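# Test a circuit board in the press until PASS lights

## Task

Lift one circuit board out of the black tray, set it into the nest of the test press so that its bare rail faces toward you, close and lock the press using the red handle, then push the green TEST button; the goal counts only once the PASS lamp is lit.

## Robot and tools

Robot: two arms on a table, left_arm and right_arm, each with six joints and a two-finger gripper. Joint order, always: waist, shoulder, elbow, wrist pitch, wrist yaw, wrist roll, then the gripper. Stated ranges in rad: waist -2.618 to 3.054, shoulder 0.000 to 3.142, elbow 0.000 to 3.142, wrist pitch -1.571 to 1.571, wrist yaw -1.571 to 1.571, wrist roll -2.094 to 2.094. A real end may sit up to 0.059 rad either side of these.

Frames: the scene frame has its origin at table-top height midway between the nominal bases, +z up, +x out over the table, and left_arm on the +y side (this is not the image left). Calibrated bases: left_arm at (-0.016, +0.302, 0) m, right_arm at (+0.013, -0.261, 0) m, both turned only slightly about z. Each arm reports its gripper pose (end_effector_position in metres, end_effector_quat_wxyz) in its own base frame; fixed cameras and the table use the scene frame. Fingers point along the gripper's +z and close along its y; the reported point lies between the pads, just under 1 cm behind the tips. Reported poses may be off by a few cm, worse at long reach.

execute_actions(actions, cameras): actions is a list of up to 15 actions; each action is a list of up to 15 rows; each row is a single list of 14 numbers in [-1, 1] covering both arms: left_arm's six joints and opening, then right_arm's six joints and opening. Every row lasts one step of 1/30 s; an action is 15 steps, and a short action repeats its final row. Joint numbers are offsets, not poses: they count from the Joint targets at the start of that action (not from the previous row), so sending the same offset again moves further. Scale: 1.0 equals 2.224 rad for waist, shoulder, elbow and 8.485 rad for the three wrist joints. The opening number is absolute: +1 fully open (about 87 mm between pads), +0.5 about 69, 0 about 43, -0.5 about 18, -1 closed. To leave a gripper unchanged, resend its current command; 0 is a real command, and 0 for all six joints re-issues the current targets. An empty actions list just reports state. An action pushing a joint more than 0.059 rad beyond its range is rejected for both arms. cameras picks images: cam_high, cam_low, cam_left_wrist, cam_right_wrist; omitted or ["all"] gives all, [] none.

move(target, speed, blend, opening_speed, blocking, cameras): target is one 14-number row, as above, or a list of up to 15 such rows sharing 10 s; every row's joint offsets count from the same starting Joint targets, not from the row before. Openings stay absolute. speed is rad/s for the joint with the longest way to go, 0.01 to 12.57, default 0.5 (one value or one per target). blend (rad) rounds corners between listed targets. opening_speed (per second on the -1 to +1 scale, at least 0.2) makes the fingers change gradually. All joints travel together, so the hand follows a curve and avoids nothing, including the other arm. Paths last at least 0.5 s; about one action per 0.5 s is used. blocking=false returns after about 0.5 s while the move keeps going. The result adds a move: line: done, off_target (resting more than 0.035 rad from target), moving, held, or fault; limits=held means steps were withheld. Neither done nor off_target tells you whether something is touched.

wait(seconds 0 to 10) lets time run with the last commands held; a running move continues. stop brakes a running move and needs room to do so. zoom_image(camera, region [x0, y0, x1, y1] in pixels, at most 504 by 504) magnifies part of that camera's latest image; all four images are 672x504. finished_scene(scene) ends the scene for good; call it only when the PASS lamp stays lit without the robot.

Result lines: Joint positions and Joint velocities list each arm's six joints (rad, rad/s) then gripper position (0 closed to 1 open). Joint targets is what the next offsets count from. grip_measured reads on the same scale you command; to hold a part, command roughly 0.04 below its reading at first contact (less for a gentler grip). Joint torques may carry offsets; joints 1-3 wrap at ±28 N m. "joint command not followed" means the clearance check altered or blocked targets. "joint sent to its limit" means a joint reached its real end. Each step a joint's target can lead its measured angle by only 0.339 rad (first three joints) or 2.2 rad (wrists), and targets that would carry the gripper over 200 mm away are scaled back, so big moves need several actions. Friction and gear play can leave joints short; small turns may not happen.

Heat: holding loads, stretching out, or pushing at an unreachable pose warms motors. MOTOR HOT appears at 75 °C; at 90 °C an OVER-TEMPERATURE FAULT folds that arm away for the rest of the scene; at 100 °C it goes limp.

Avoid: dropping the board or releasing it while it moves, fast impacts and heavy pressing (a faster move or a target set deep past the contact hits harder), grippers or arms squeezing or striking each other, and anything leaving the table, which fails the task. To stop an arm pressing on something, command its targets back beyond its measured positions. Loose items can occasionally be nudged by outside pushes.

Each tool is called after "Call:" as name([rows], argument=value, ...), one row to a line, values as JSON.

## Session

Call:
execute_actions(actions=[])

Scene clock: 0.00 s.
left_arm: end_effector_position=(+0.3195, -0.0868, +0.2689) grip_measured=+1.000 end_effector_quat_wxyz=(+0.652, -0.045, +0.757, -0.005) | right_arm: end_effector_position=(+0.3344, +0.0760, +0.1969) grip_measured=+0.976 end_effector_quat_wxyz=(+0.704, +0.154, +0.692, +0.050)
Joint positions: left_arm=[-0.547 0.895 0.774 -0.06 -0.591 -0.168 1] | right_arm=[0.515 0.994 0.361 0.627 0.662 0.293 0.988]
Joint velocities: within noise
Joint torques (N m): no reading
Motor temperatures (°C): left_arm=[27 34 37 36 24 28 28] | right_arm=[28 34 38 38 29 27 27]
Heat: left arm: 37 °C; right arm: 38 °C.
Joint targets: left_arm=[-0.542 0.890 0.787 -0.065 -0.590 -0.167] | right_arm=[0.520 0.986 0.377 0.630 0.662 0.292]
Tool commands: left_gripper/opening=+1.0 right_gripper/opening=+1.0

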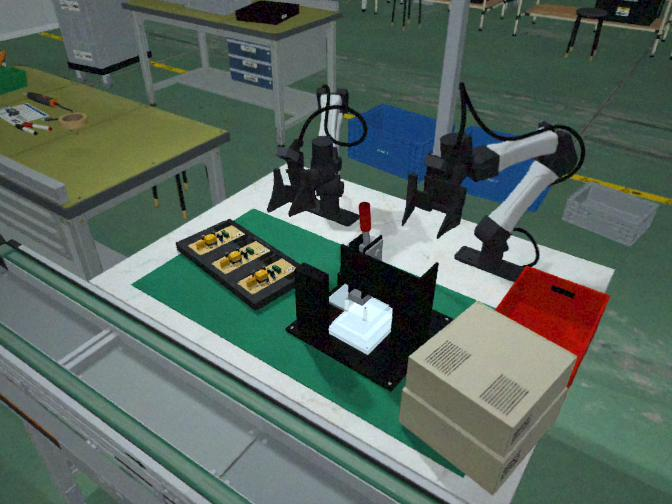

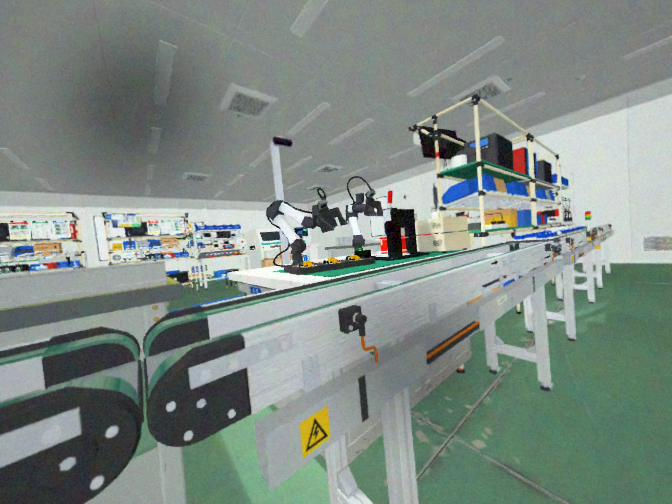

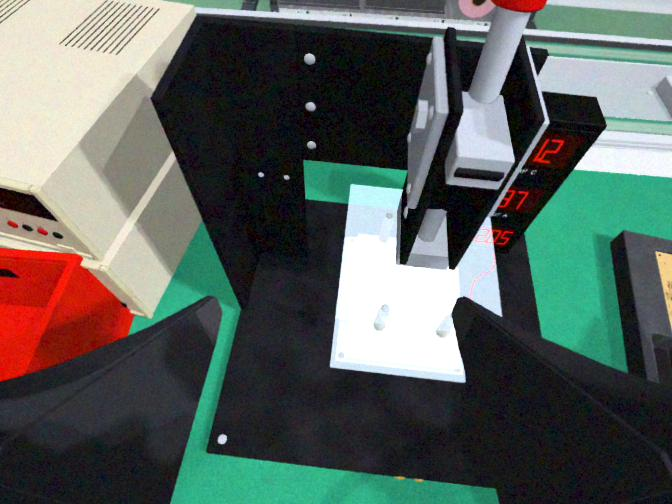

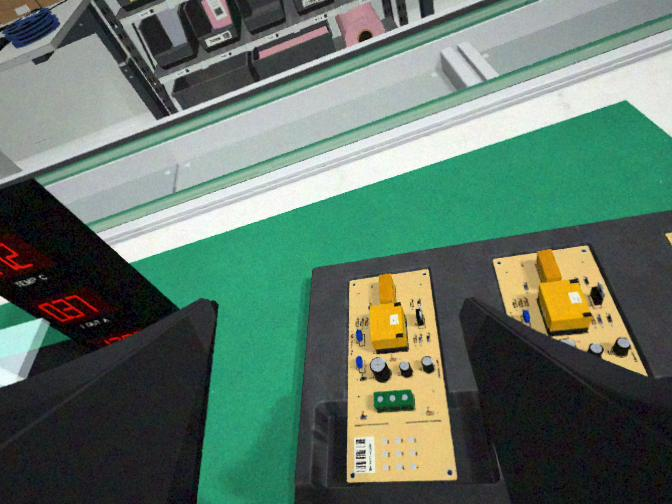

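Call:
zoom_image(camera="cam_right_wrist", region=[290, 220, 672, 504])

Call:
zoom_image(camera="cam_left_wrist", region=[200, 0, 620, 500])

Call:
zoom_image(camera="cam_high", region=[170, 180, 460, 400])

Call:
zoom_image(camera="cam_low", region=[260, 170, 460, 290])

Scaled by 1.319 from the camera's 672x504 image, which has a finer 960x720 frame.

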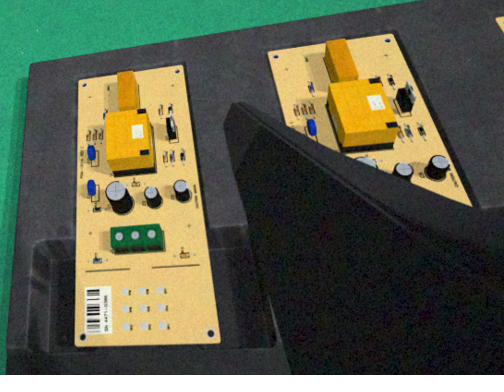

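Scaled by 1.008 from the camera's 672x504 image, which has a finer 960x720 frame.

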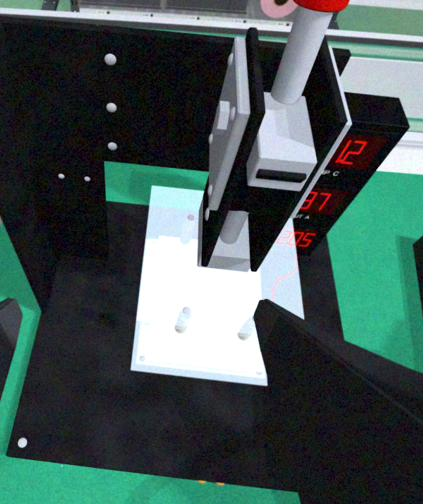

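Scaled by 1.738 from the camera's 672x504 image, which has a finer 960x720 frame.

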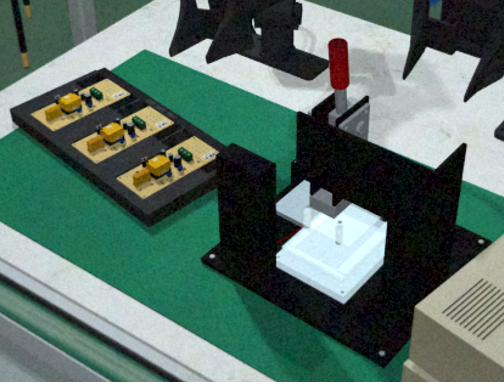

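Scaled by 2.520 from the camera's 672x504 image, which has a finer 960x720 frame.

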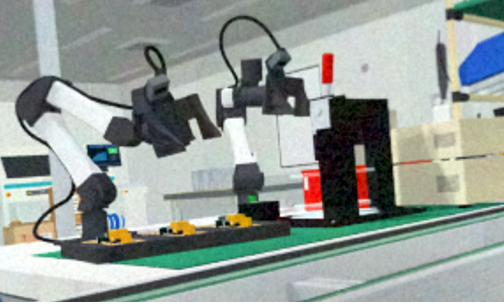

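Call:
move(target=[0,-0.135,0,0,0,0,1, 0,0,0,0,0,0,1], speed=0.6)

Scene clock: 8.33 s.
left_arm: end_effector_position=(+0.2666, -0.0545, +0.3527) grip_measured=+1.000 end_effector_quat_wxyz=(+0.741, -0.096, +0.661, -0.072) | right_arm: end_effector_position=(+0.3344, +0.0760, +0.1969) grip_measured=+0.976 end_effector_quat_wxyz=(+0.704, +0.154, +0.692, +0.050)
Joint positions: left_arm=[-0.547 0.584 0.774 -0.06 -0.591 -0.168 1] | right_arm=[0.515 0.994 0.361 0.627 0.662 0.293 0.988]
Joint velocities: within noise
Joint torques (N m): left_arm=[-0.12 1.46 6.67 1.55 0.19 0.04] | right_arm=[0.14 -2.09 8.53 1.94 -0.06 -0.02]
Motor temperatures (°C): left_arm=[26 34 39 38 24 28 28] | right_arm=[28 34 39 41 29 27 27]
Heat: left arm: 39 °C; right arm: 41 °C.
Joint targets: left_arm=[-0.542 0.590 0.787 -0.065 -0.591 -0.167] | right_arm=[0.520 0.986 0.377 0.630 0.662 0.292]
move: done
camera_calibration:
cam_left_wrist: T_world_to_cam=[[0.0494133, -0.97177, 0.230698, -0.146833], [-0.688648, -0.200446, -0.696839, 0.44014], [0.72341, -0.124436, -0.679112, 0.17757], [0, 0, 0, 1]] pos_world=[0.181901, -0.0323675, 0.461171]

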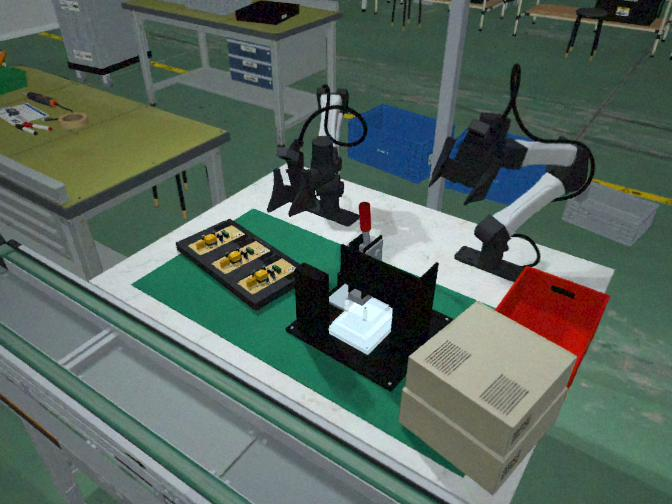

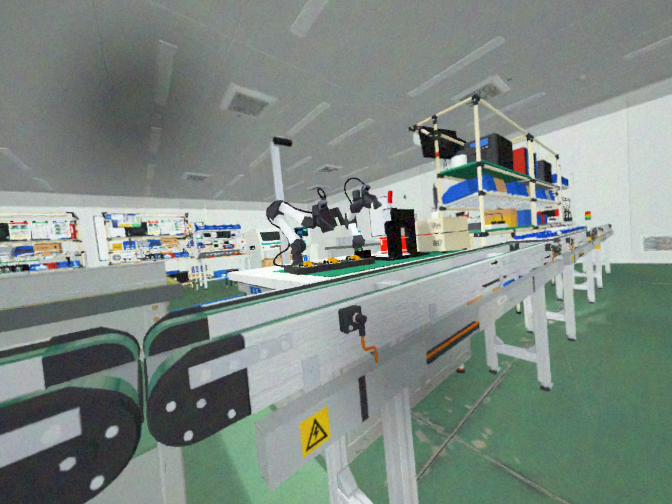

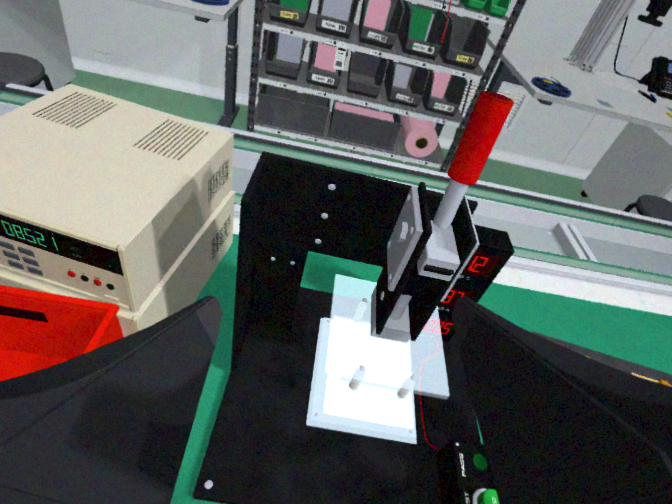

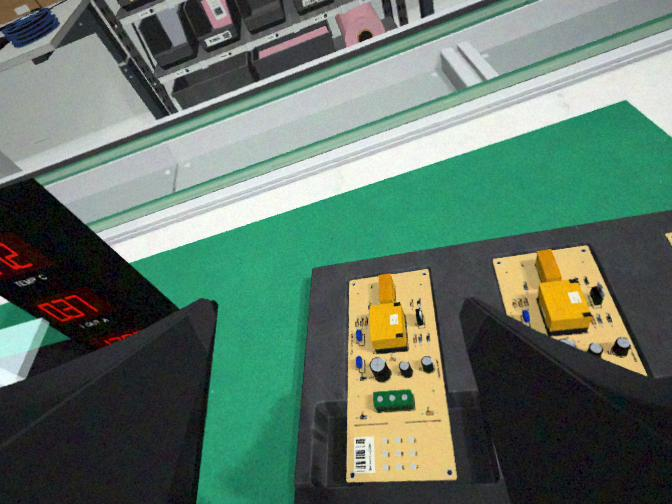

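Call:
zoom_image(camera="cam_left_wrist", region=[280, 80, 540, 340])

Call:
zoom_image(camera="cam_left_wrist", region=[280, 260, 530, 504])

Scaled by 1.938 from the camera's 672x504 image, which has a finer 960x720 frame.

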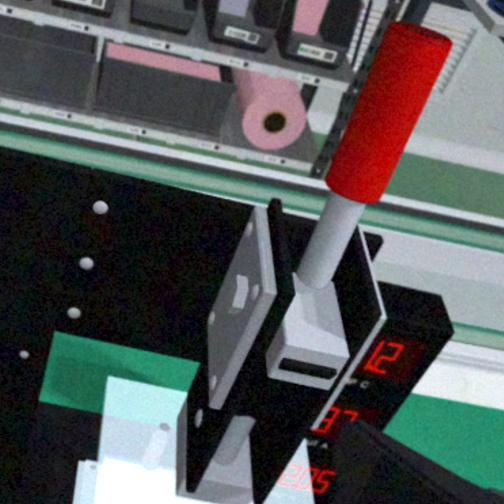

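Scaled by 2.016 from the camera's 672x504 image, which has a finer 960x720 frame.

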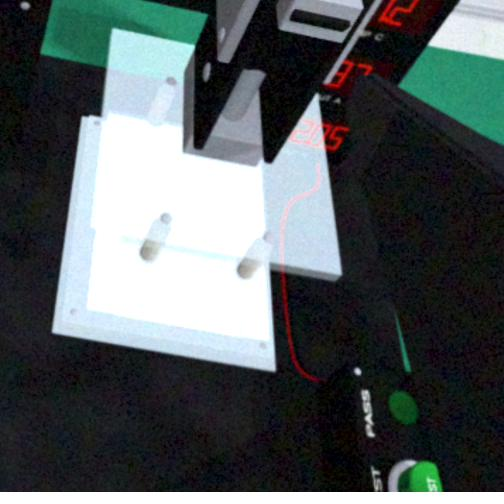

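Call:
move(target=[0,-0.06,0,-0.045,0.035,0.02,1, 0,0,0,0,0,0,1], speed=0.6, cameras=["cam_left_wrist"])

Call:
zoom_image(camera="cam_left_wrist", region=[180, 100, 520, 460])

Scene clock: 13.97 s.
left_arm: end_effector_position=(+0.2273, -0.0771, +0.3015) grip_measured=+1.000 end_effector_quat_wxyz=(+0.674, +0.096, +0.729, -0.075) | right_arm: end_effector_position=(+0.3344, +0.0760, +0.1969) grip_measured=+0.976 end_effector_quat_wxyz=(+0.704, +0.154, +0.692, +0.050)
Joint positions: left_arm=[-0.545 0.457 0.774 -0.402 -0.302 -0.006 1] | right_arm=[0.515 0.994 0.361 0.627 0.662 0.293 0.988]
Joint velocities: within noise
Joint torques (N m): left_arm=[-0.2 1.69 6.52 1.36 0.19 0.06] | right_arm=[0.14 -2.09 8.54 1.94 -0.06 -0.02]
Motor temperatures (°C): left_arm=[26 34 40 39 24 28 28] | right_arm=[28 34 40 42 29 27 27]
Heat: left arm: 40 °C; right arm: 42 °C.
Joint targets: left_arm=[-0.542 0.457 0.787 -0.447 -0.293 0.002] | right_arm=[0.520 0.986 0.377 0.630 0.662 0.292]
move: off_target (left_arm); left_arm: the wrist pitch is farthest, 0.045 rad from its target
camera_calibration:
cam_left_wrist: T_world_to_cam=[[-0.215473, -0.97601, -0.0312494, -0.0161757], [-0.79462, 0.193848, -0.575328, 0.390756], [0.567583, -0.0991361, -0.817326, 0.247334], [0, 0, 0, 1]] pos_world=[0.166634, -0.0670152, 0.42646]
Images, in order (width x height): cam_left_wrist 672x504.

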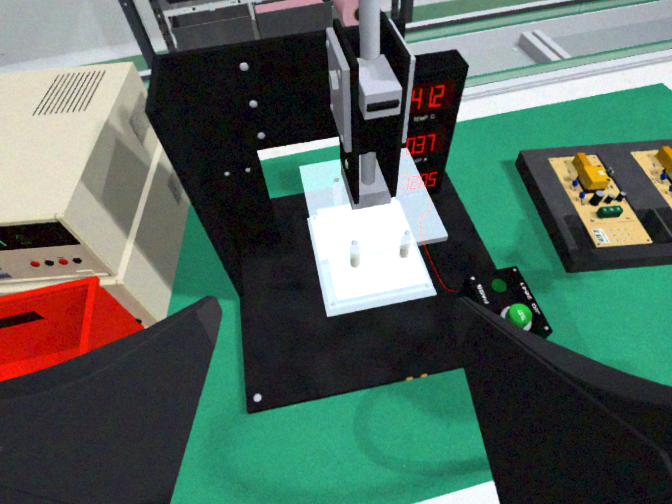

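Scaled by 1.400 from the camera's 672x504 image, which has a finer 960x720 frame.

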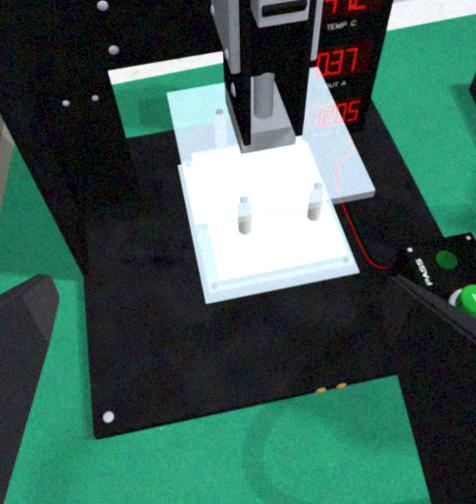

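Call:
zoom_image(camera="cam_left_wrist", region=[280, 130, 480, 330])

Call:
zoom_image(camera="cam_high", region=[280, 240, 460, 390])

Call:
zoom_image(camera="cam_high", region=[170, 210, 320, 310])

Scaled by 2.520 from the camera's 672x504 image, which has a finer 960x720 frame.

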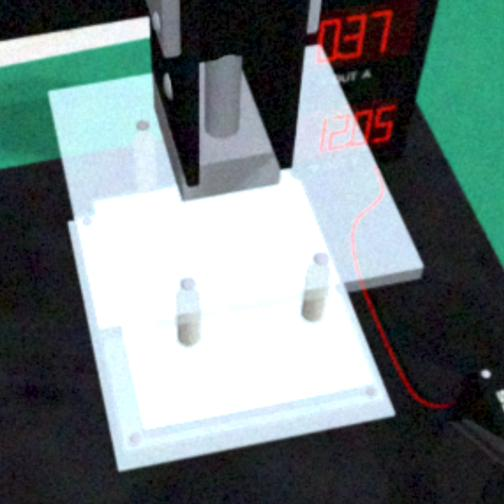

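This scene's latest camera images include none from cam_high. They are from: cam_left_wrist. cam_high's image comes with the result of a call that names it in "cameras".

This scene's latest camera images include none from cam_high. They are from: cam_left_wrist. cam_high's image comes with the result of a call that names it in "cameras".

Call:
execute_actions(actions=[])

Call:
zoom_image(camera="cam_high", region=[280, 240, 460, 390])

Call:
zoom_image(camera="cam_high", region=[170, 210, 320, 310])

Call:
zoom_image(camera="cam_right_wrist", region=[290, 240, 672, 504])

Scene clock: 16.97 s.
left_arm: end_effector_position=(+0.2272, -0.0772, +0.3013) grip_measured=+1.000 end_effector_quat_wxyz=(+0.673, +0.096, +0.729, -0.075) | right_arm: end_effector_position=(+0.3344, +0.0760, +0.1969) grip_measured=+0.976 end_effector_quat_wxyz=(+0.704, +0.154, +0.692, +0.050)
Joint positions: left_arm=[-0.545 0.457 0.774 -0.403 -0.301 -0.005 1] | right_arm=[0.515 0.994 0.361 0.627 0.662 0.293 0.988]
Joint velocities: within noise
Joint torques (N m): left_arm=[-0.13 1.74 6.39 1.36 0.19 0.08] | right_arm=[0.14 -2.09 8.53 1.94 -0.06 -0.02]
Motor temperatures (°C): left_arm=[26 34 40 39 24 28 28] | right_arm=[28 34 40 43 29 27 27]
Heat: left arm: 40 °C; right arm: 43 °C.
Joint targets: left_arm=[-0.542 0.457 0.787 -0.447 -0.293 0.002] | right_arm=[0.520 0.986 0.377 0.630 0.662 0.292]
Tool commands: left_gripper/opening=+1.0 right_gripper/opening=+1.0
camera_calibration:
cam_left_wrist: T_world_to_cam=[[-0.21624, -0.975823, -0.03178, -0.0159095], [-0.794776, 0.194839, -0.574777, 0.390574], [0.567072, -0.0990316, -0.817693, 0.247492], [0, 0, 0, 1]] pos_world=[0.166633, -0.0671144, 0.426359]

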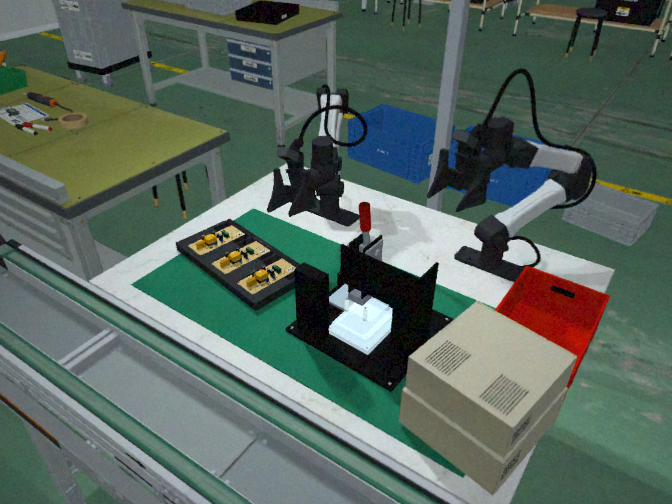

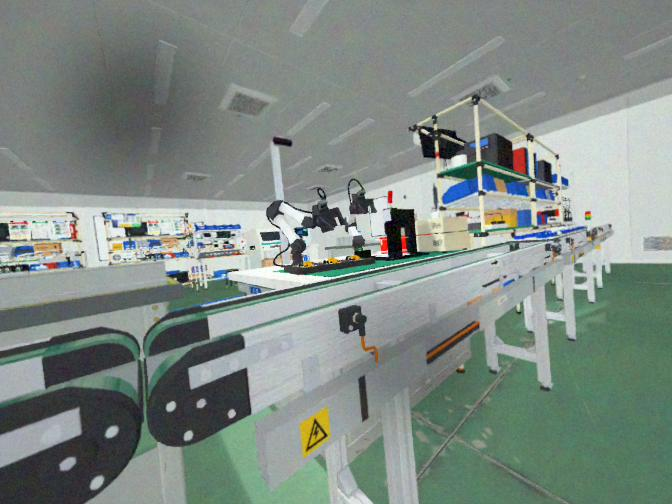

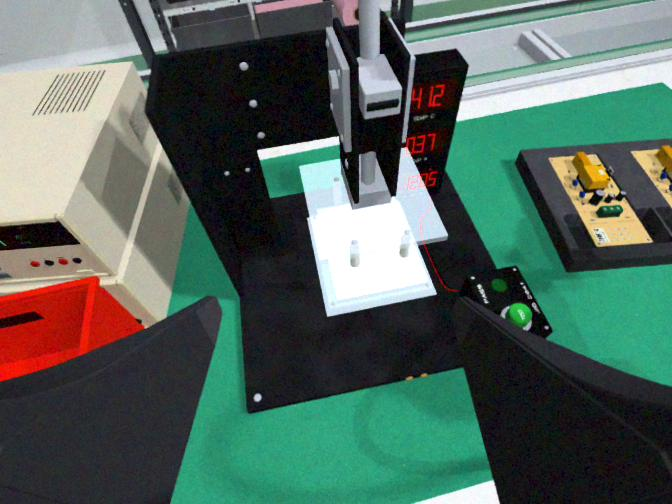

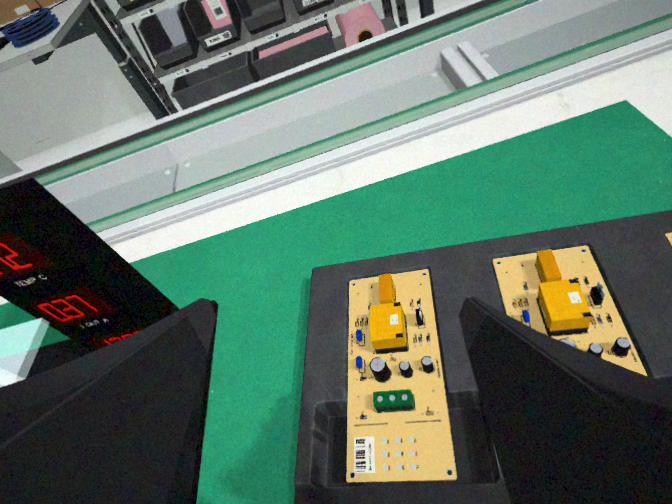

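Scaled by 2.800 from the camera's 672x504 image, which has a finer 960x720 frame.

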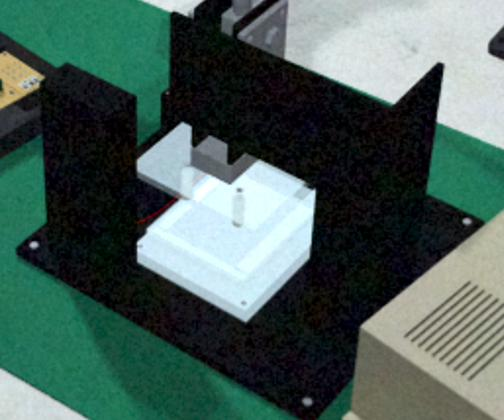

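Scaled by 3.360 from the camera's 672x504 image, which has a finer 960x720 frame.

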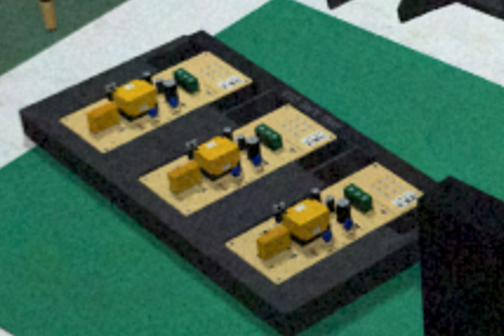

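Scaled by 1.319 from the camera's 672x504 image, which has a finer 960x720 frame.

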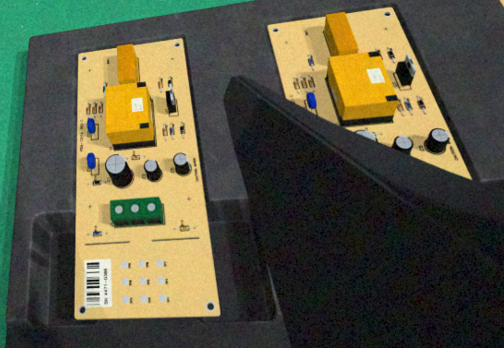

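Call:
move(target=[-0.0427,0.1677,-0.1704,0.0899,-0.0052,0,1, 0,0,0,0,0,0,1], speed=0.7, cameras=["cam_left_wrist"])

Call:
zoom_image(camera="cam_left_wrist", region=[200, 80, 560, 440])

Scene clock: 25.80 s.
left_arm: end_effector_position=(+0.2927, -0.1448, +0.1877) grip_measured=+1.000 end_effector_quat_wxyz=(+0.650, +0.129, +0.744, -0.084) | right_arm: end_effector_position=(+0.3344, +0.0760, +0.1969) grip_measured=+0.976 end_effector_quat_wxyz=(+0.704, +0.154, +0.692, +0.050)
Joint positions: left_arm=[-0.634 0.831 0.415 0.267 -0.331 -0.005 1] | right_arm=[0.515 0.994 0.361 0.627 0.662 0.293 0.988]
Joint velocities: within noise
Joint torques (N m): left_arm=[-0.81 -0.84 5.59 2.19 0.05 0.08] | right_arm=[0.16 -2.09 8.54 1.94 -0.06 -0.02]
Motor temperatures (°C): left_arm=[26 34 41 40 24 28 28] | right_arm=[28 34 41 44 28 27 27]
Heat: left arm: 41 °C; right arm: 44 °C.
Joint targets: left_arm=[-0.637 0.830 0.408 0.316 -0.338 0.002] | right_arm=[0.520 0.986 0.377 0.630 0.662 0.292]
move: off_target (left_arm); left_arm: the wrist pitch is farthest, 0.049 rad from its target
camera_calibration:
cam_left_wrist: T_world_to_cam=[[-0.276465, -0.95936, -0.0565237, -0.0467787], [-0.808928, 0.264062, -0.525268, 0.395362], [0.518847, -0.0994946, -0.849057, 0.130694], [0, 0, 0, 1]] pos_world=[0.239077, -0.136274, 0.315993]
Images, in order (width x height): cam_left_wrist 672x504.

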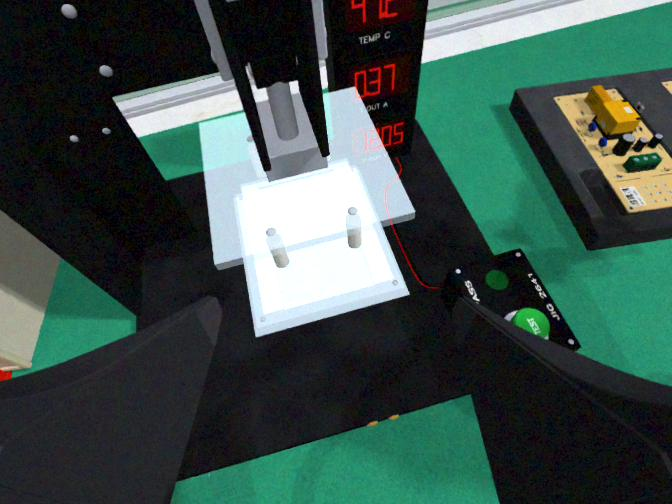

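Scaled by 1.400 from the camera's 672x504 image, which has a finer 960x720 frame.

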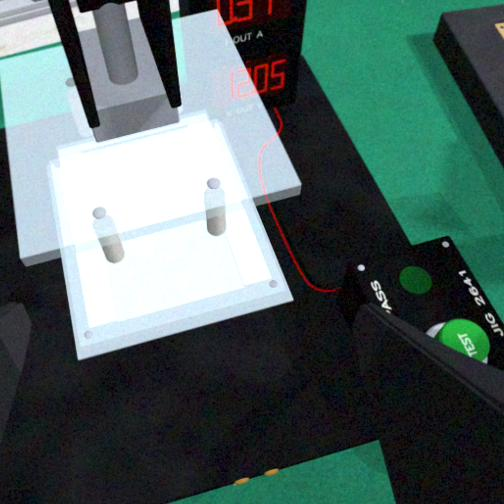

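Call:
zoom_image(camera="cam_left_wrist", region=[220, 160, 420, 340])

Scaled by 2.520 from the camera's 672x504 image, which has a finer 960x720 frame.

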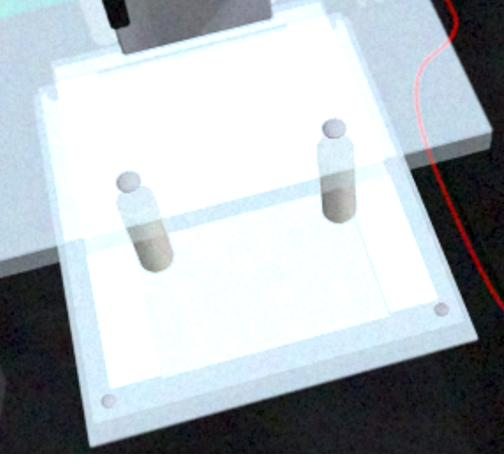

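Call:
move(target=[0,0,0,0,0,0,1, -0.027,0.1214,0.2365,-0.1344,-0.0239,0.0219,1], speed=0.7)

Scene clock: 38.93 s.
left_arm: end_effector_position=(+0.2928, -0.1448, +0.1878) grip_measured=+1.000 end_effector_quat_wxyz=(+0.651, +0.129, +0.744, -0.084) | right_arm: end_effector_position=(+0.3065, +0.0822, +0.1199) grip_measured=+0.976 end_effector_quat_wxyz=(+0.395, +0.082, +0.914, -0.047)
Joint positions: left_arm=[-0.634 0.831 0.415 0.268 -0.331 -0.005 1] | right_arm=[0.461 1.25 0.862 -0.486 0.47 0.466 0.988]
Joint velocities: within noise
Joint torques (N m): left_arm=[-0.83 -0.7 5.63 2.19 0.02 0.05] | right_arm=[-0.35 -3.08 10.81 1.33 0.04 0.14]
Motor temperatures (°C): left_arm=[26 34 41 44 24 28 28] | right_arm=[28 34 43 44 28 26 27]
Heat: left arm: 44 °C; right arm: 44 °C.
Joint targets: left_arm=[-0.637 0.830 0.408 0.316 -0.338 0.002] | right_arm=[0.460 1.256 0.903 -0.510 0.459 0.478]
move: off_target (left_arm, right_arm); left_arm: the wrist pitch is farthest, 0.048 rad from its target; right_arm: the elbow is farthest, 0.041 rad from its target
camera_calibration:
cam_left_wrist: T_world_to_cam=[[-0.27607, -0.959483, -0.0563748, -0.0468354], [-0.808674, 0.263577, -0.525902, 0.395464], [0.519453, -0.0995967, -0.848675, 0.130508], [0, 0, 0, 1]] pos_world=[0.239078, -0.136175, 0.316094]
cam_right_wrist: T_world_to_cam=[[-0.200357, -0.979375, 0.0261117, 0.138435], [-0.976623, 0.201771, 0.0741407, 0.295231], [-0.0778801, -0.0106466, -0.996906, 0.282212], [0, 0, 0, 1]] pos_world=[0.338044, 0.0790149, 0.255835]

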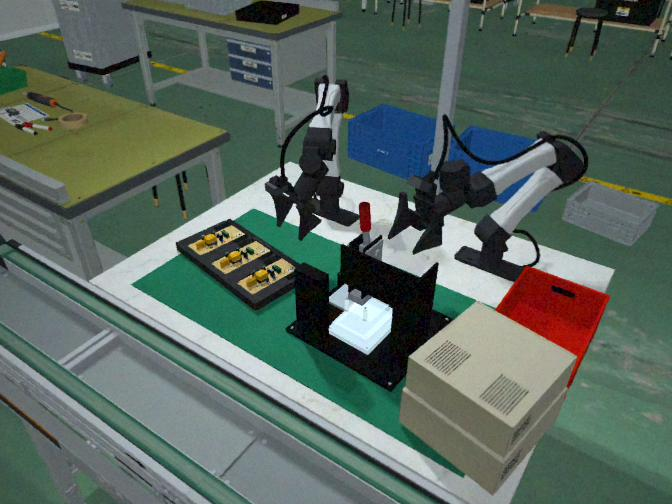

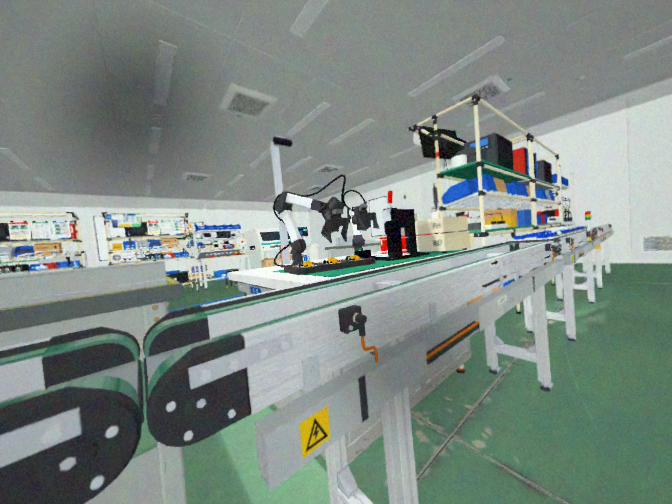

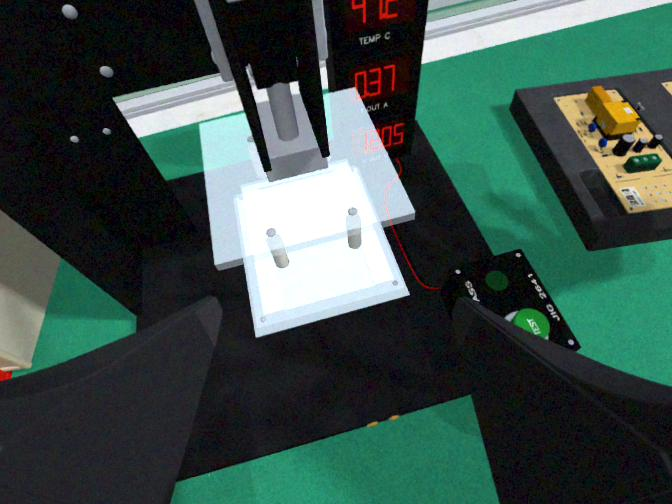

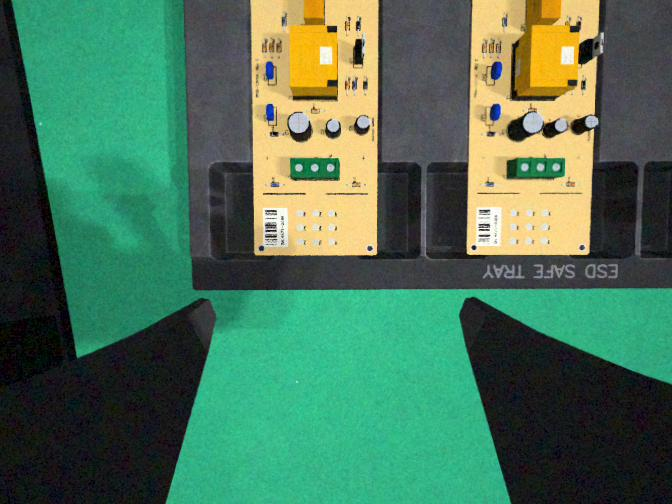

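Call:
move(target=[0,0,0,0,0,0,1, -0.0234,0.0886,-0.0274,0.0324,-0.004,-0.0018,1], speed=0.4, cameras=["cam_right_wrist","cam_high"])

Scene clock: 44.33 s.
left_arm: end_effector_position=(+0.2928, -0.1448, +0.1878) grip_measured=+1.000 end_effector_quat_wxyz=(+0.651, +0.129, +0.744, -0.084) | right_arm: end_effector_position=(+0.3421, +0.0860, +0.0759) grip_measured=+0.976 end_effector_quat_wxyz=(+0.384, +0.099, +0.917, -0.045)
Joint positions: left_arm=[-0.634 0.831 0.415 0.268 -0.331 -0.005 1] | right_arm=[0.409 1.451 0.847 -0.281 0.435 0.467 0.988]
Joint velocities: within noise
Joint torques (N m): left_arm=[-0.94 -0.76 5.72 2.18 0.02 0.08] | right_arm=[-0.28 -4.75 6.39 2.08 0.03 -0.04]
Motor temperatures (°C): left_arm=[26 33 42 46 24 28 28] | right_arm=[28 34 45 43 28 26 27]
Heat: left arm: 46 °C; right arm: 45 °C.
Joint targets: left_arm=[-0.637 0.830 0.408 0.316 -0.338 0.002] | right_arm=[0.408 1.453 0.842 -0.236 0.425 0.463]
move: off_target (left_arm, right_arm); left_arm: the wrist pitch is farthest, 0.048 rad from its target; right_arm: the wrist pitch is farthest, 0.046 rad from its target
camera_calibration:
cam_right_wrist: T_world_to_cam=[[-0.229775, -0.973178, 0.0113075, 0.161164], [-0.968246, 0.229755, 0.0985507, 0.32537], [-0.0985054, 0.0116961, -0.995068, 0.246218], [0, 0, 0, 1]] pos_world=[0.376323, 0.0792062, 0.211116]
Images, in order (width x height): cam_high 672x504, cam_right_wrist 672x504.

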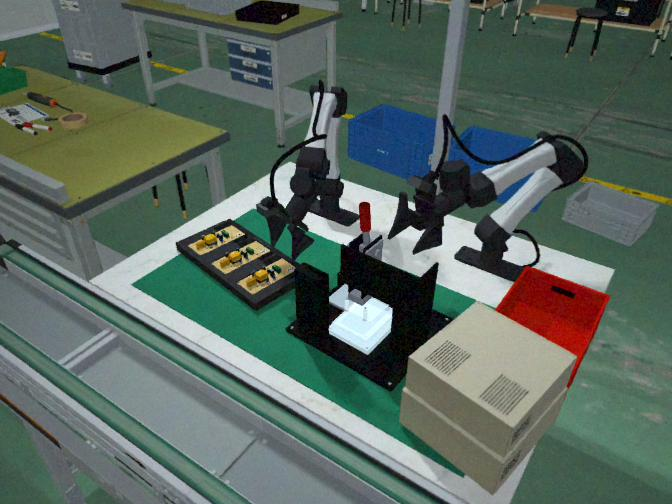

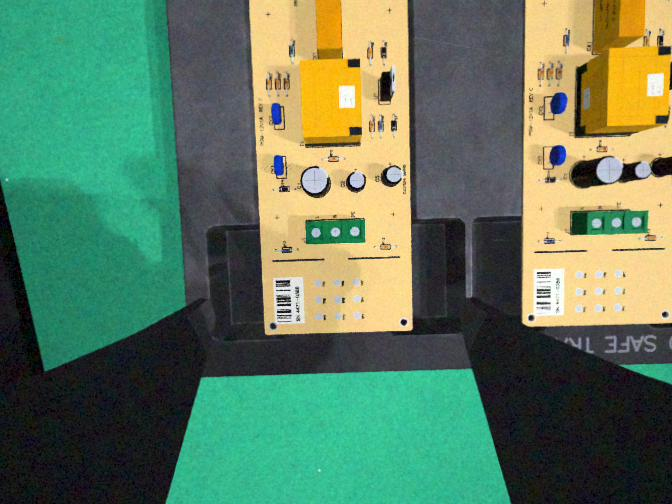

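Call:
move(target=[0,0,0,0,0,0,1, 0.005,0.0126,-0.0674,0.0218,-0.0006,0,1], speed=0.3, cameras=["cam_right_wrist"])

Call:
zoom_image(camera="cam_right_wrist", region=[160, 220, 520, 500])

Scene clock: 48.63 s.
left_arm: end_effector_position=(+0.2928, -0.1448, +0.1878) grip_measured=+1.000 end_effector_quat_wxyz=(+0.651, +0.129, +0.744, -0.084) | right_arm: end_effector_position=(+0.3320, +0.0820, +0.0374) grip_measured=+0.976 end_effector_quat_wxyz=(+0.386, +0.100, +0.916, -0.041)
Joint positions: left_arm=[-0.634 0.831 0.415 0.268 -0.331 -0.005 1] | right_arm=[0.407 1.477 0.697 -0.096 0.43 0.467 0.988]
Joint velocities: within noise
Joint torques (N m): left_arm=[-0.8 -0.77 5.72 2.19 0.04 0.09] | right_arm=[0.77 -4.49 6.01 2.1 0.02 -0.04]
Motor temperatures (°C): left_arm=[26 33 42 46 24 28 28] | right_arm=[28 34 44 43 28 26 27]
Heat: left arm: 46 °C; right arm: 44 °C.
Joint targets: left_arm=[-0.637 0.830 0.408 0.316 -0.338 0.002] | right_arm=[0.419 1.481 0.692 -0.051 0.420 0.463]
move: off_target (left_arm, right_arm); left_arm: the wrist pitch is farthest, 0.048 rad from its target; right_arm: the wrist pitch is farthest, 0.045 rad from its target
camera_calibration:
cam_right_wrist: T_world_to_cam=[[-0.228249, -0.973596, 0.00354379, 0.155178], [-0.96916, 0.227554, 0.0945903, 0.321009], [-0.0928992, 0.0181557, -0.99551, 0.20456], [0, 0, 0, 1]] pos_world=[0.365532, 0.0743203, 0.172727]
Images, in order (width x height): cam_right_wrist 672x504.

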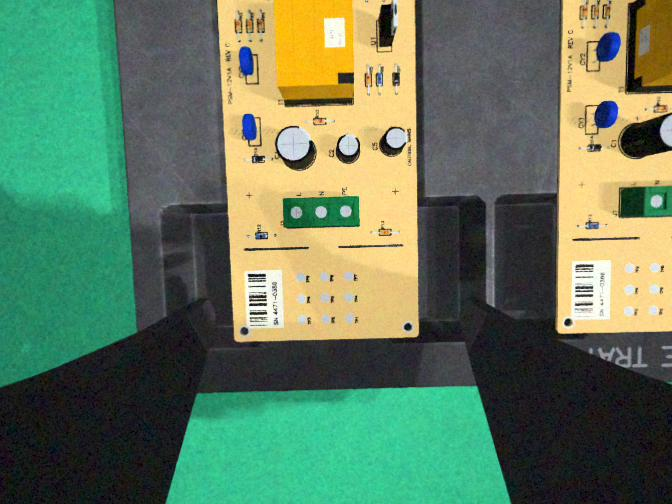

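Scaled by 1.400 from the camera's 672x504 image, which has a finer 960x720 frame.

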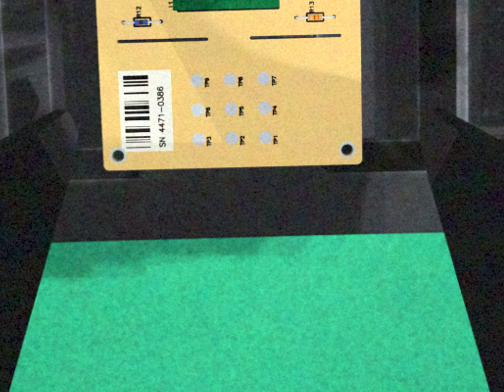

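Call:
move(target=[0,0,0,0,0,0,1, -0.0018,0.0243,-0.0265,0.0144,-0.0031,-0.004,1], speed=0.15, cameras=["cam_right_wrist","cam_left_wrist","cam_high"])

Call:
zoom_image(camera="cam_right_wrist", region=[160, 220, 520, 500])

Call:
zoom_image(camera="cam_left_wrist", region=[472, 80, 672, 300])

Scene clock: 51.60 s.
left_arm: end_effector_position=(+0.2928, -0.1448, +0.1878) grip_measured=+1.000 end_effector_quat_wxyz=(+0.651, +0.129, +0.744, -0.084) | right_arm: end_effector_position=(+0.3338, +0.0859, +0.0181) grip_measured=+0.976 end_effector_quat_wxyz=(+0.391, +0.084, +0.916, -0.032)
Joint positions: left_arm=[-0.634 0.831 0.415 0.268 -0.331 -0.005 1] | right_arm=[0.407 1.527 0.641 0.032 0.407 0.437 0.988]
Joint velocities: within noise
Joint torques (N m): left_arm=[-0.79 -0.69 5.59 2.18 -0.01 0.08] | right_arm=[0.39 -4.38 5.39 2.08 -0.01 -0.08]
Motor temperatures (°C): left_arm=[26 33 42 47 24 28 28] | right_arm=[28 35 44 44 28 26 27]
Heat: left arm: 47 °C; right arm: 44 °C.
Joint targets: left_arm=[-0.637 0.830 0.408 0.316 -0.338 0.002] | right_arm=[0.415 1.535 0.633 0.072 0.394 0.429]
move: off_target (left_arm, right_arm); left_arm: the wrist pitch is farthest, 0.048 rad from its target; right_arm: the wrist pitch is farthest, 0.039 rad from its target
camera_calibration:
cam_left_wrist: T_world_to_cam=[[-0.27607, -0.959483, -0.0563748, -0.0468354], [-0.808674, 0.263577, -0.525902, 0.395464], [0.519453, -0.0995967, -0.848675, 0.130508], [0, 0, 0, 1]] pos_world=[0.239078, -0.136175, 0.316094]
cam_right_wrist: T_world_to_cam=[[-0.193196, -0.981158, -0.00197005, 0.148468], [-0.97754, 0.192311, 0.0862075, 0.329679], [-0.0842043, 0.0185808, -0.996275, 0.182551], [0, 0, 0, 1]] pos_world=[0.366329, 0.078878, 0.153742]
Images, in order (width x height): cam_high 672x504, cam_left_wrist 672x504, cam_right_wrist 672x504.

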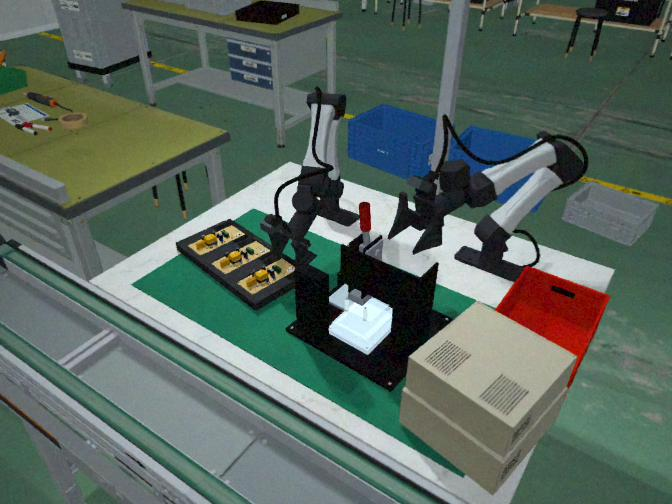

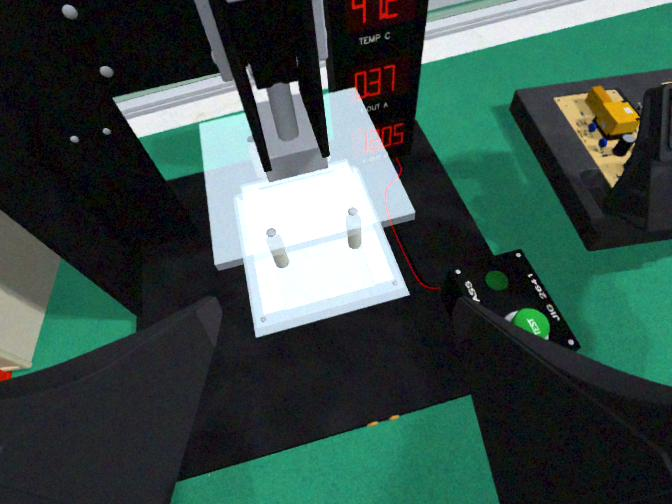

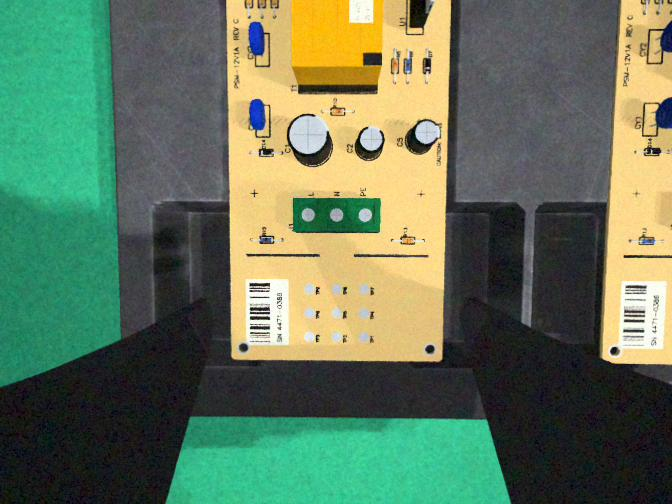

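Scaled by 1.400 from the camera's 672x504 image, which has a finer 960x720 frame.

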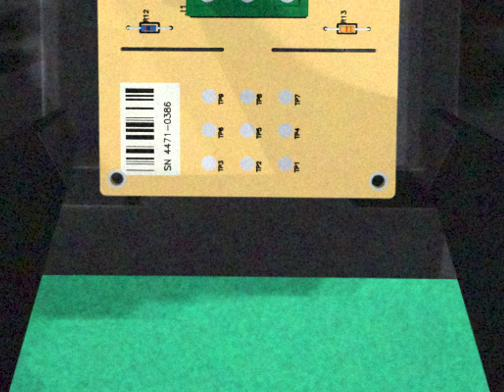

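Scaled by 2.291 from the camera's 672x504 image, which has a finer 960x720 frame.

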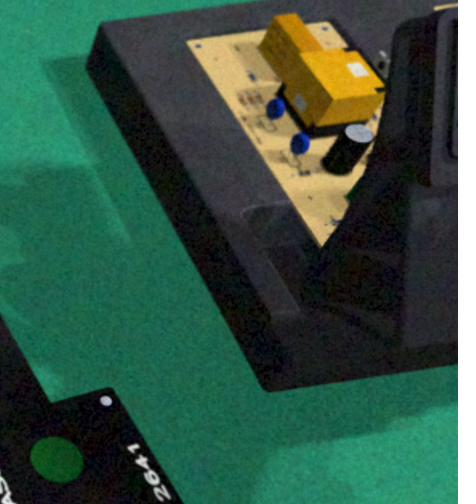

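Call:
move(target=[0,0,0,0,0,0,1, 0,0.0062,-0.0072,0.004,0,0,1], speed=0.1, cameras=["cam_right_wrist","cam_left_wrist"])

Call:
zoom_image(camera="cam_right_wrist", region=[160, 220, 520, 500])

Scene clock: 53.17 s.
left_arm: end_effector_position=(+0.2928, -0.1448, +0.1878) grip_measured=+1.000 end_effector_quat_wxyz=(+0.651, +0.129, +0.744, -0.084) | right_arm: end_effector_position=(+0.3366, +0.0871, +0.0159) grip_measured=+0.976 end_effector_quat_wxyz=(+0.399, +0.084, +0.913, -0.028)
Joint positions: left_arm=[-0.634 0.831 0.415 0.268 -0.331 -0.005 1] | right_arm=[0.407 1.538 0.628 0.076 0.407 0.433 0.988]
Joint velocities: within noise
Joint torques (N m): left_arm=[-0.75 -0.8 5.57 2.2 0.02 0.08] | right_arm=[0.39 -4.26 5.15 1.97 -0.02 -0.04]
Motor temperatures (°C): left_arm=[26 33 42 47 24 28 28] | right_arm=[28 35 44 44 28 26 27]
Heat: left arm: 47 °C; right arm: 44 °C.
Joint targets: left_arm=[-0.637 0.830 0.408 0.316 -0.338 0.002] | right_arm=[0.415 1.549 0.617 0.105 0.394 0.429]
move: off_target (left_arm); left_arm: the wrist pitch is farthest, 0.048 rad from its target
camera_calibration:
cam_left_wrist: T_world_to_cam=[[-0.27607, -0.959483, -0.0563748, -0.0468354], [-0.808674, 0.263577, -0.525902, 0.395464], [0.519453, -0.0995967, -0.848675, 0.130508], [0, 0, 0, 1]] pos_world=[0.239078, -0.136175, 0.316094]
cam_right_wrist: T_world_to_cam=[[-0.19002, -0.981721, -0.0107965, 0.149273], [-0.979499, 0.188817, 0.0702182, 0.333577], [-0.0668961, 0.023918, -0.997473, 0.174223], [0, 0, 0, 1]] pos_world=[0.366758, 0.0793923, 0.151971]
Images, in order (width x height): cam_left_wrist 672x504, cam_right_wrist 672x504.

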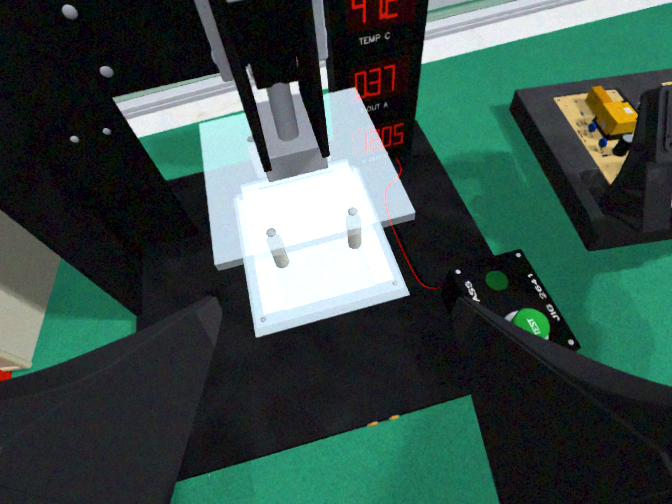

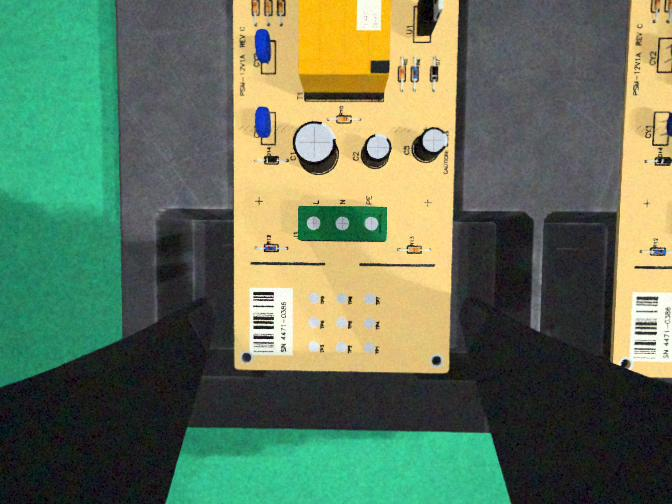

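Scaled by 1.400 from the camera's 672x504 image, which has a finer 960x720 frame.

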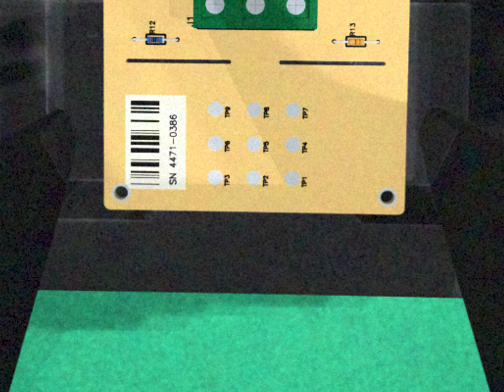

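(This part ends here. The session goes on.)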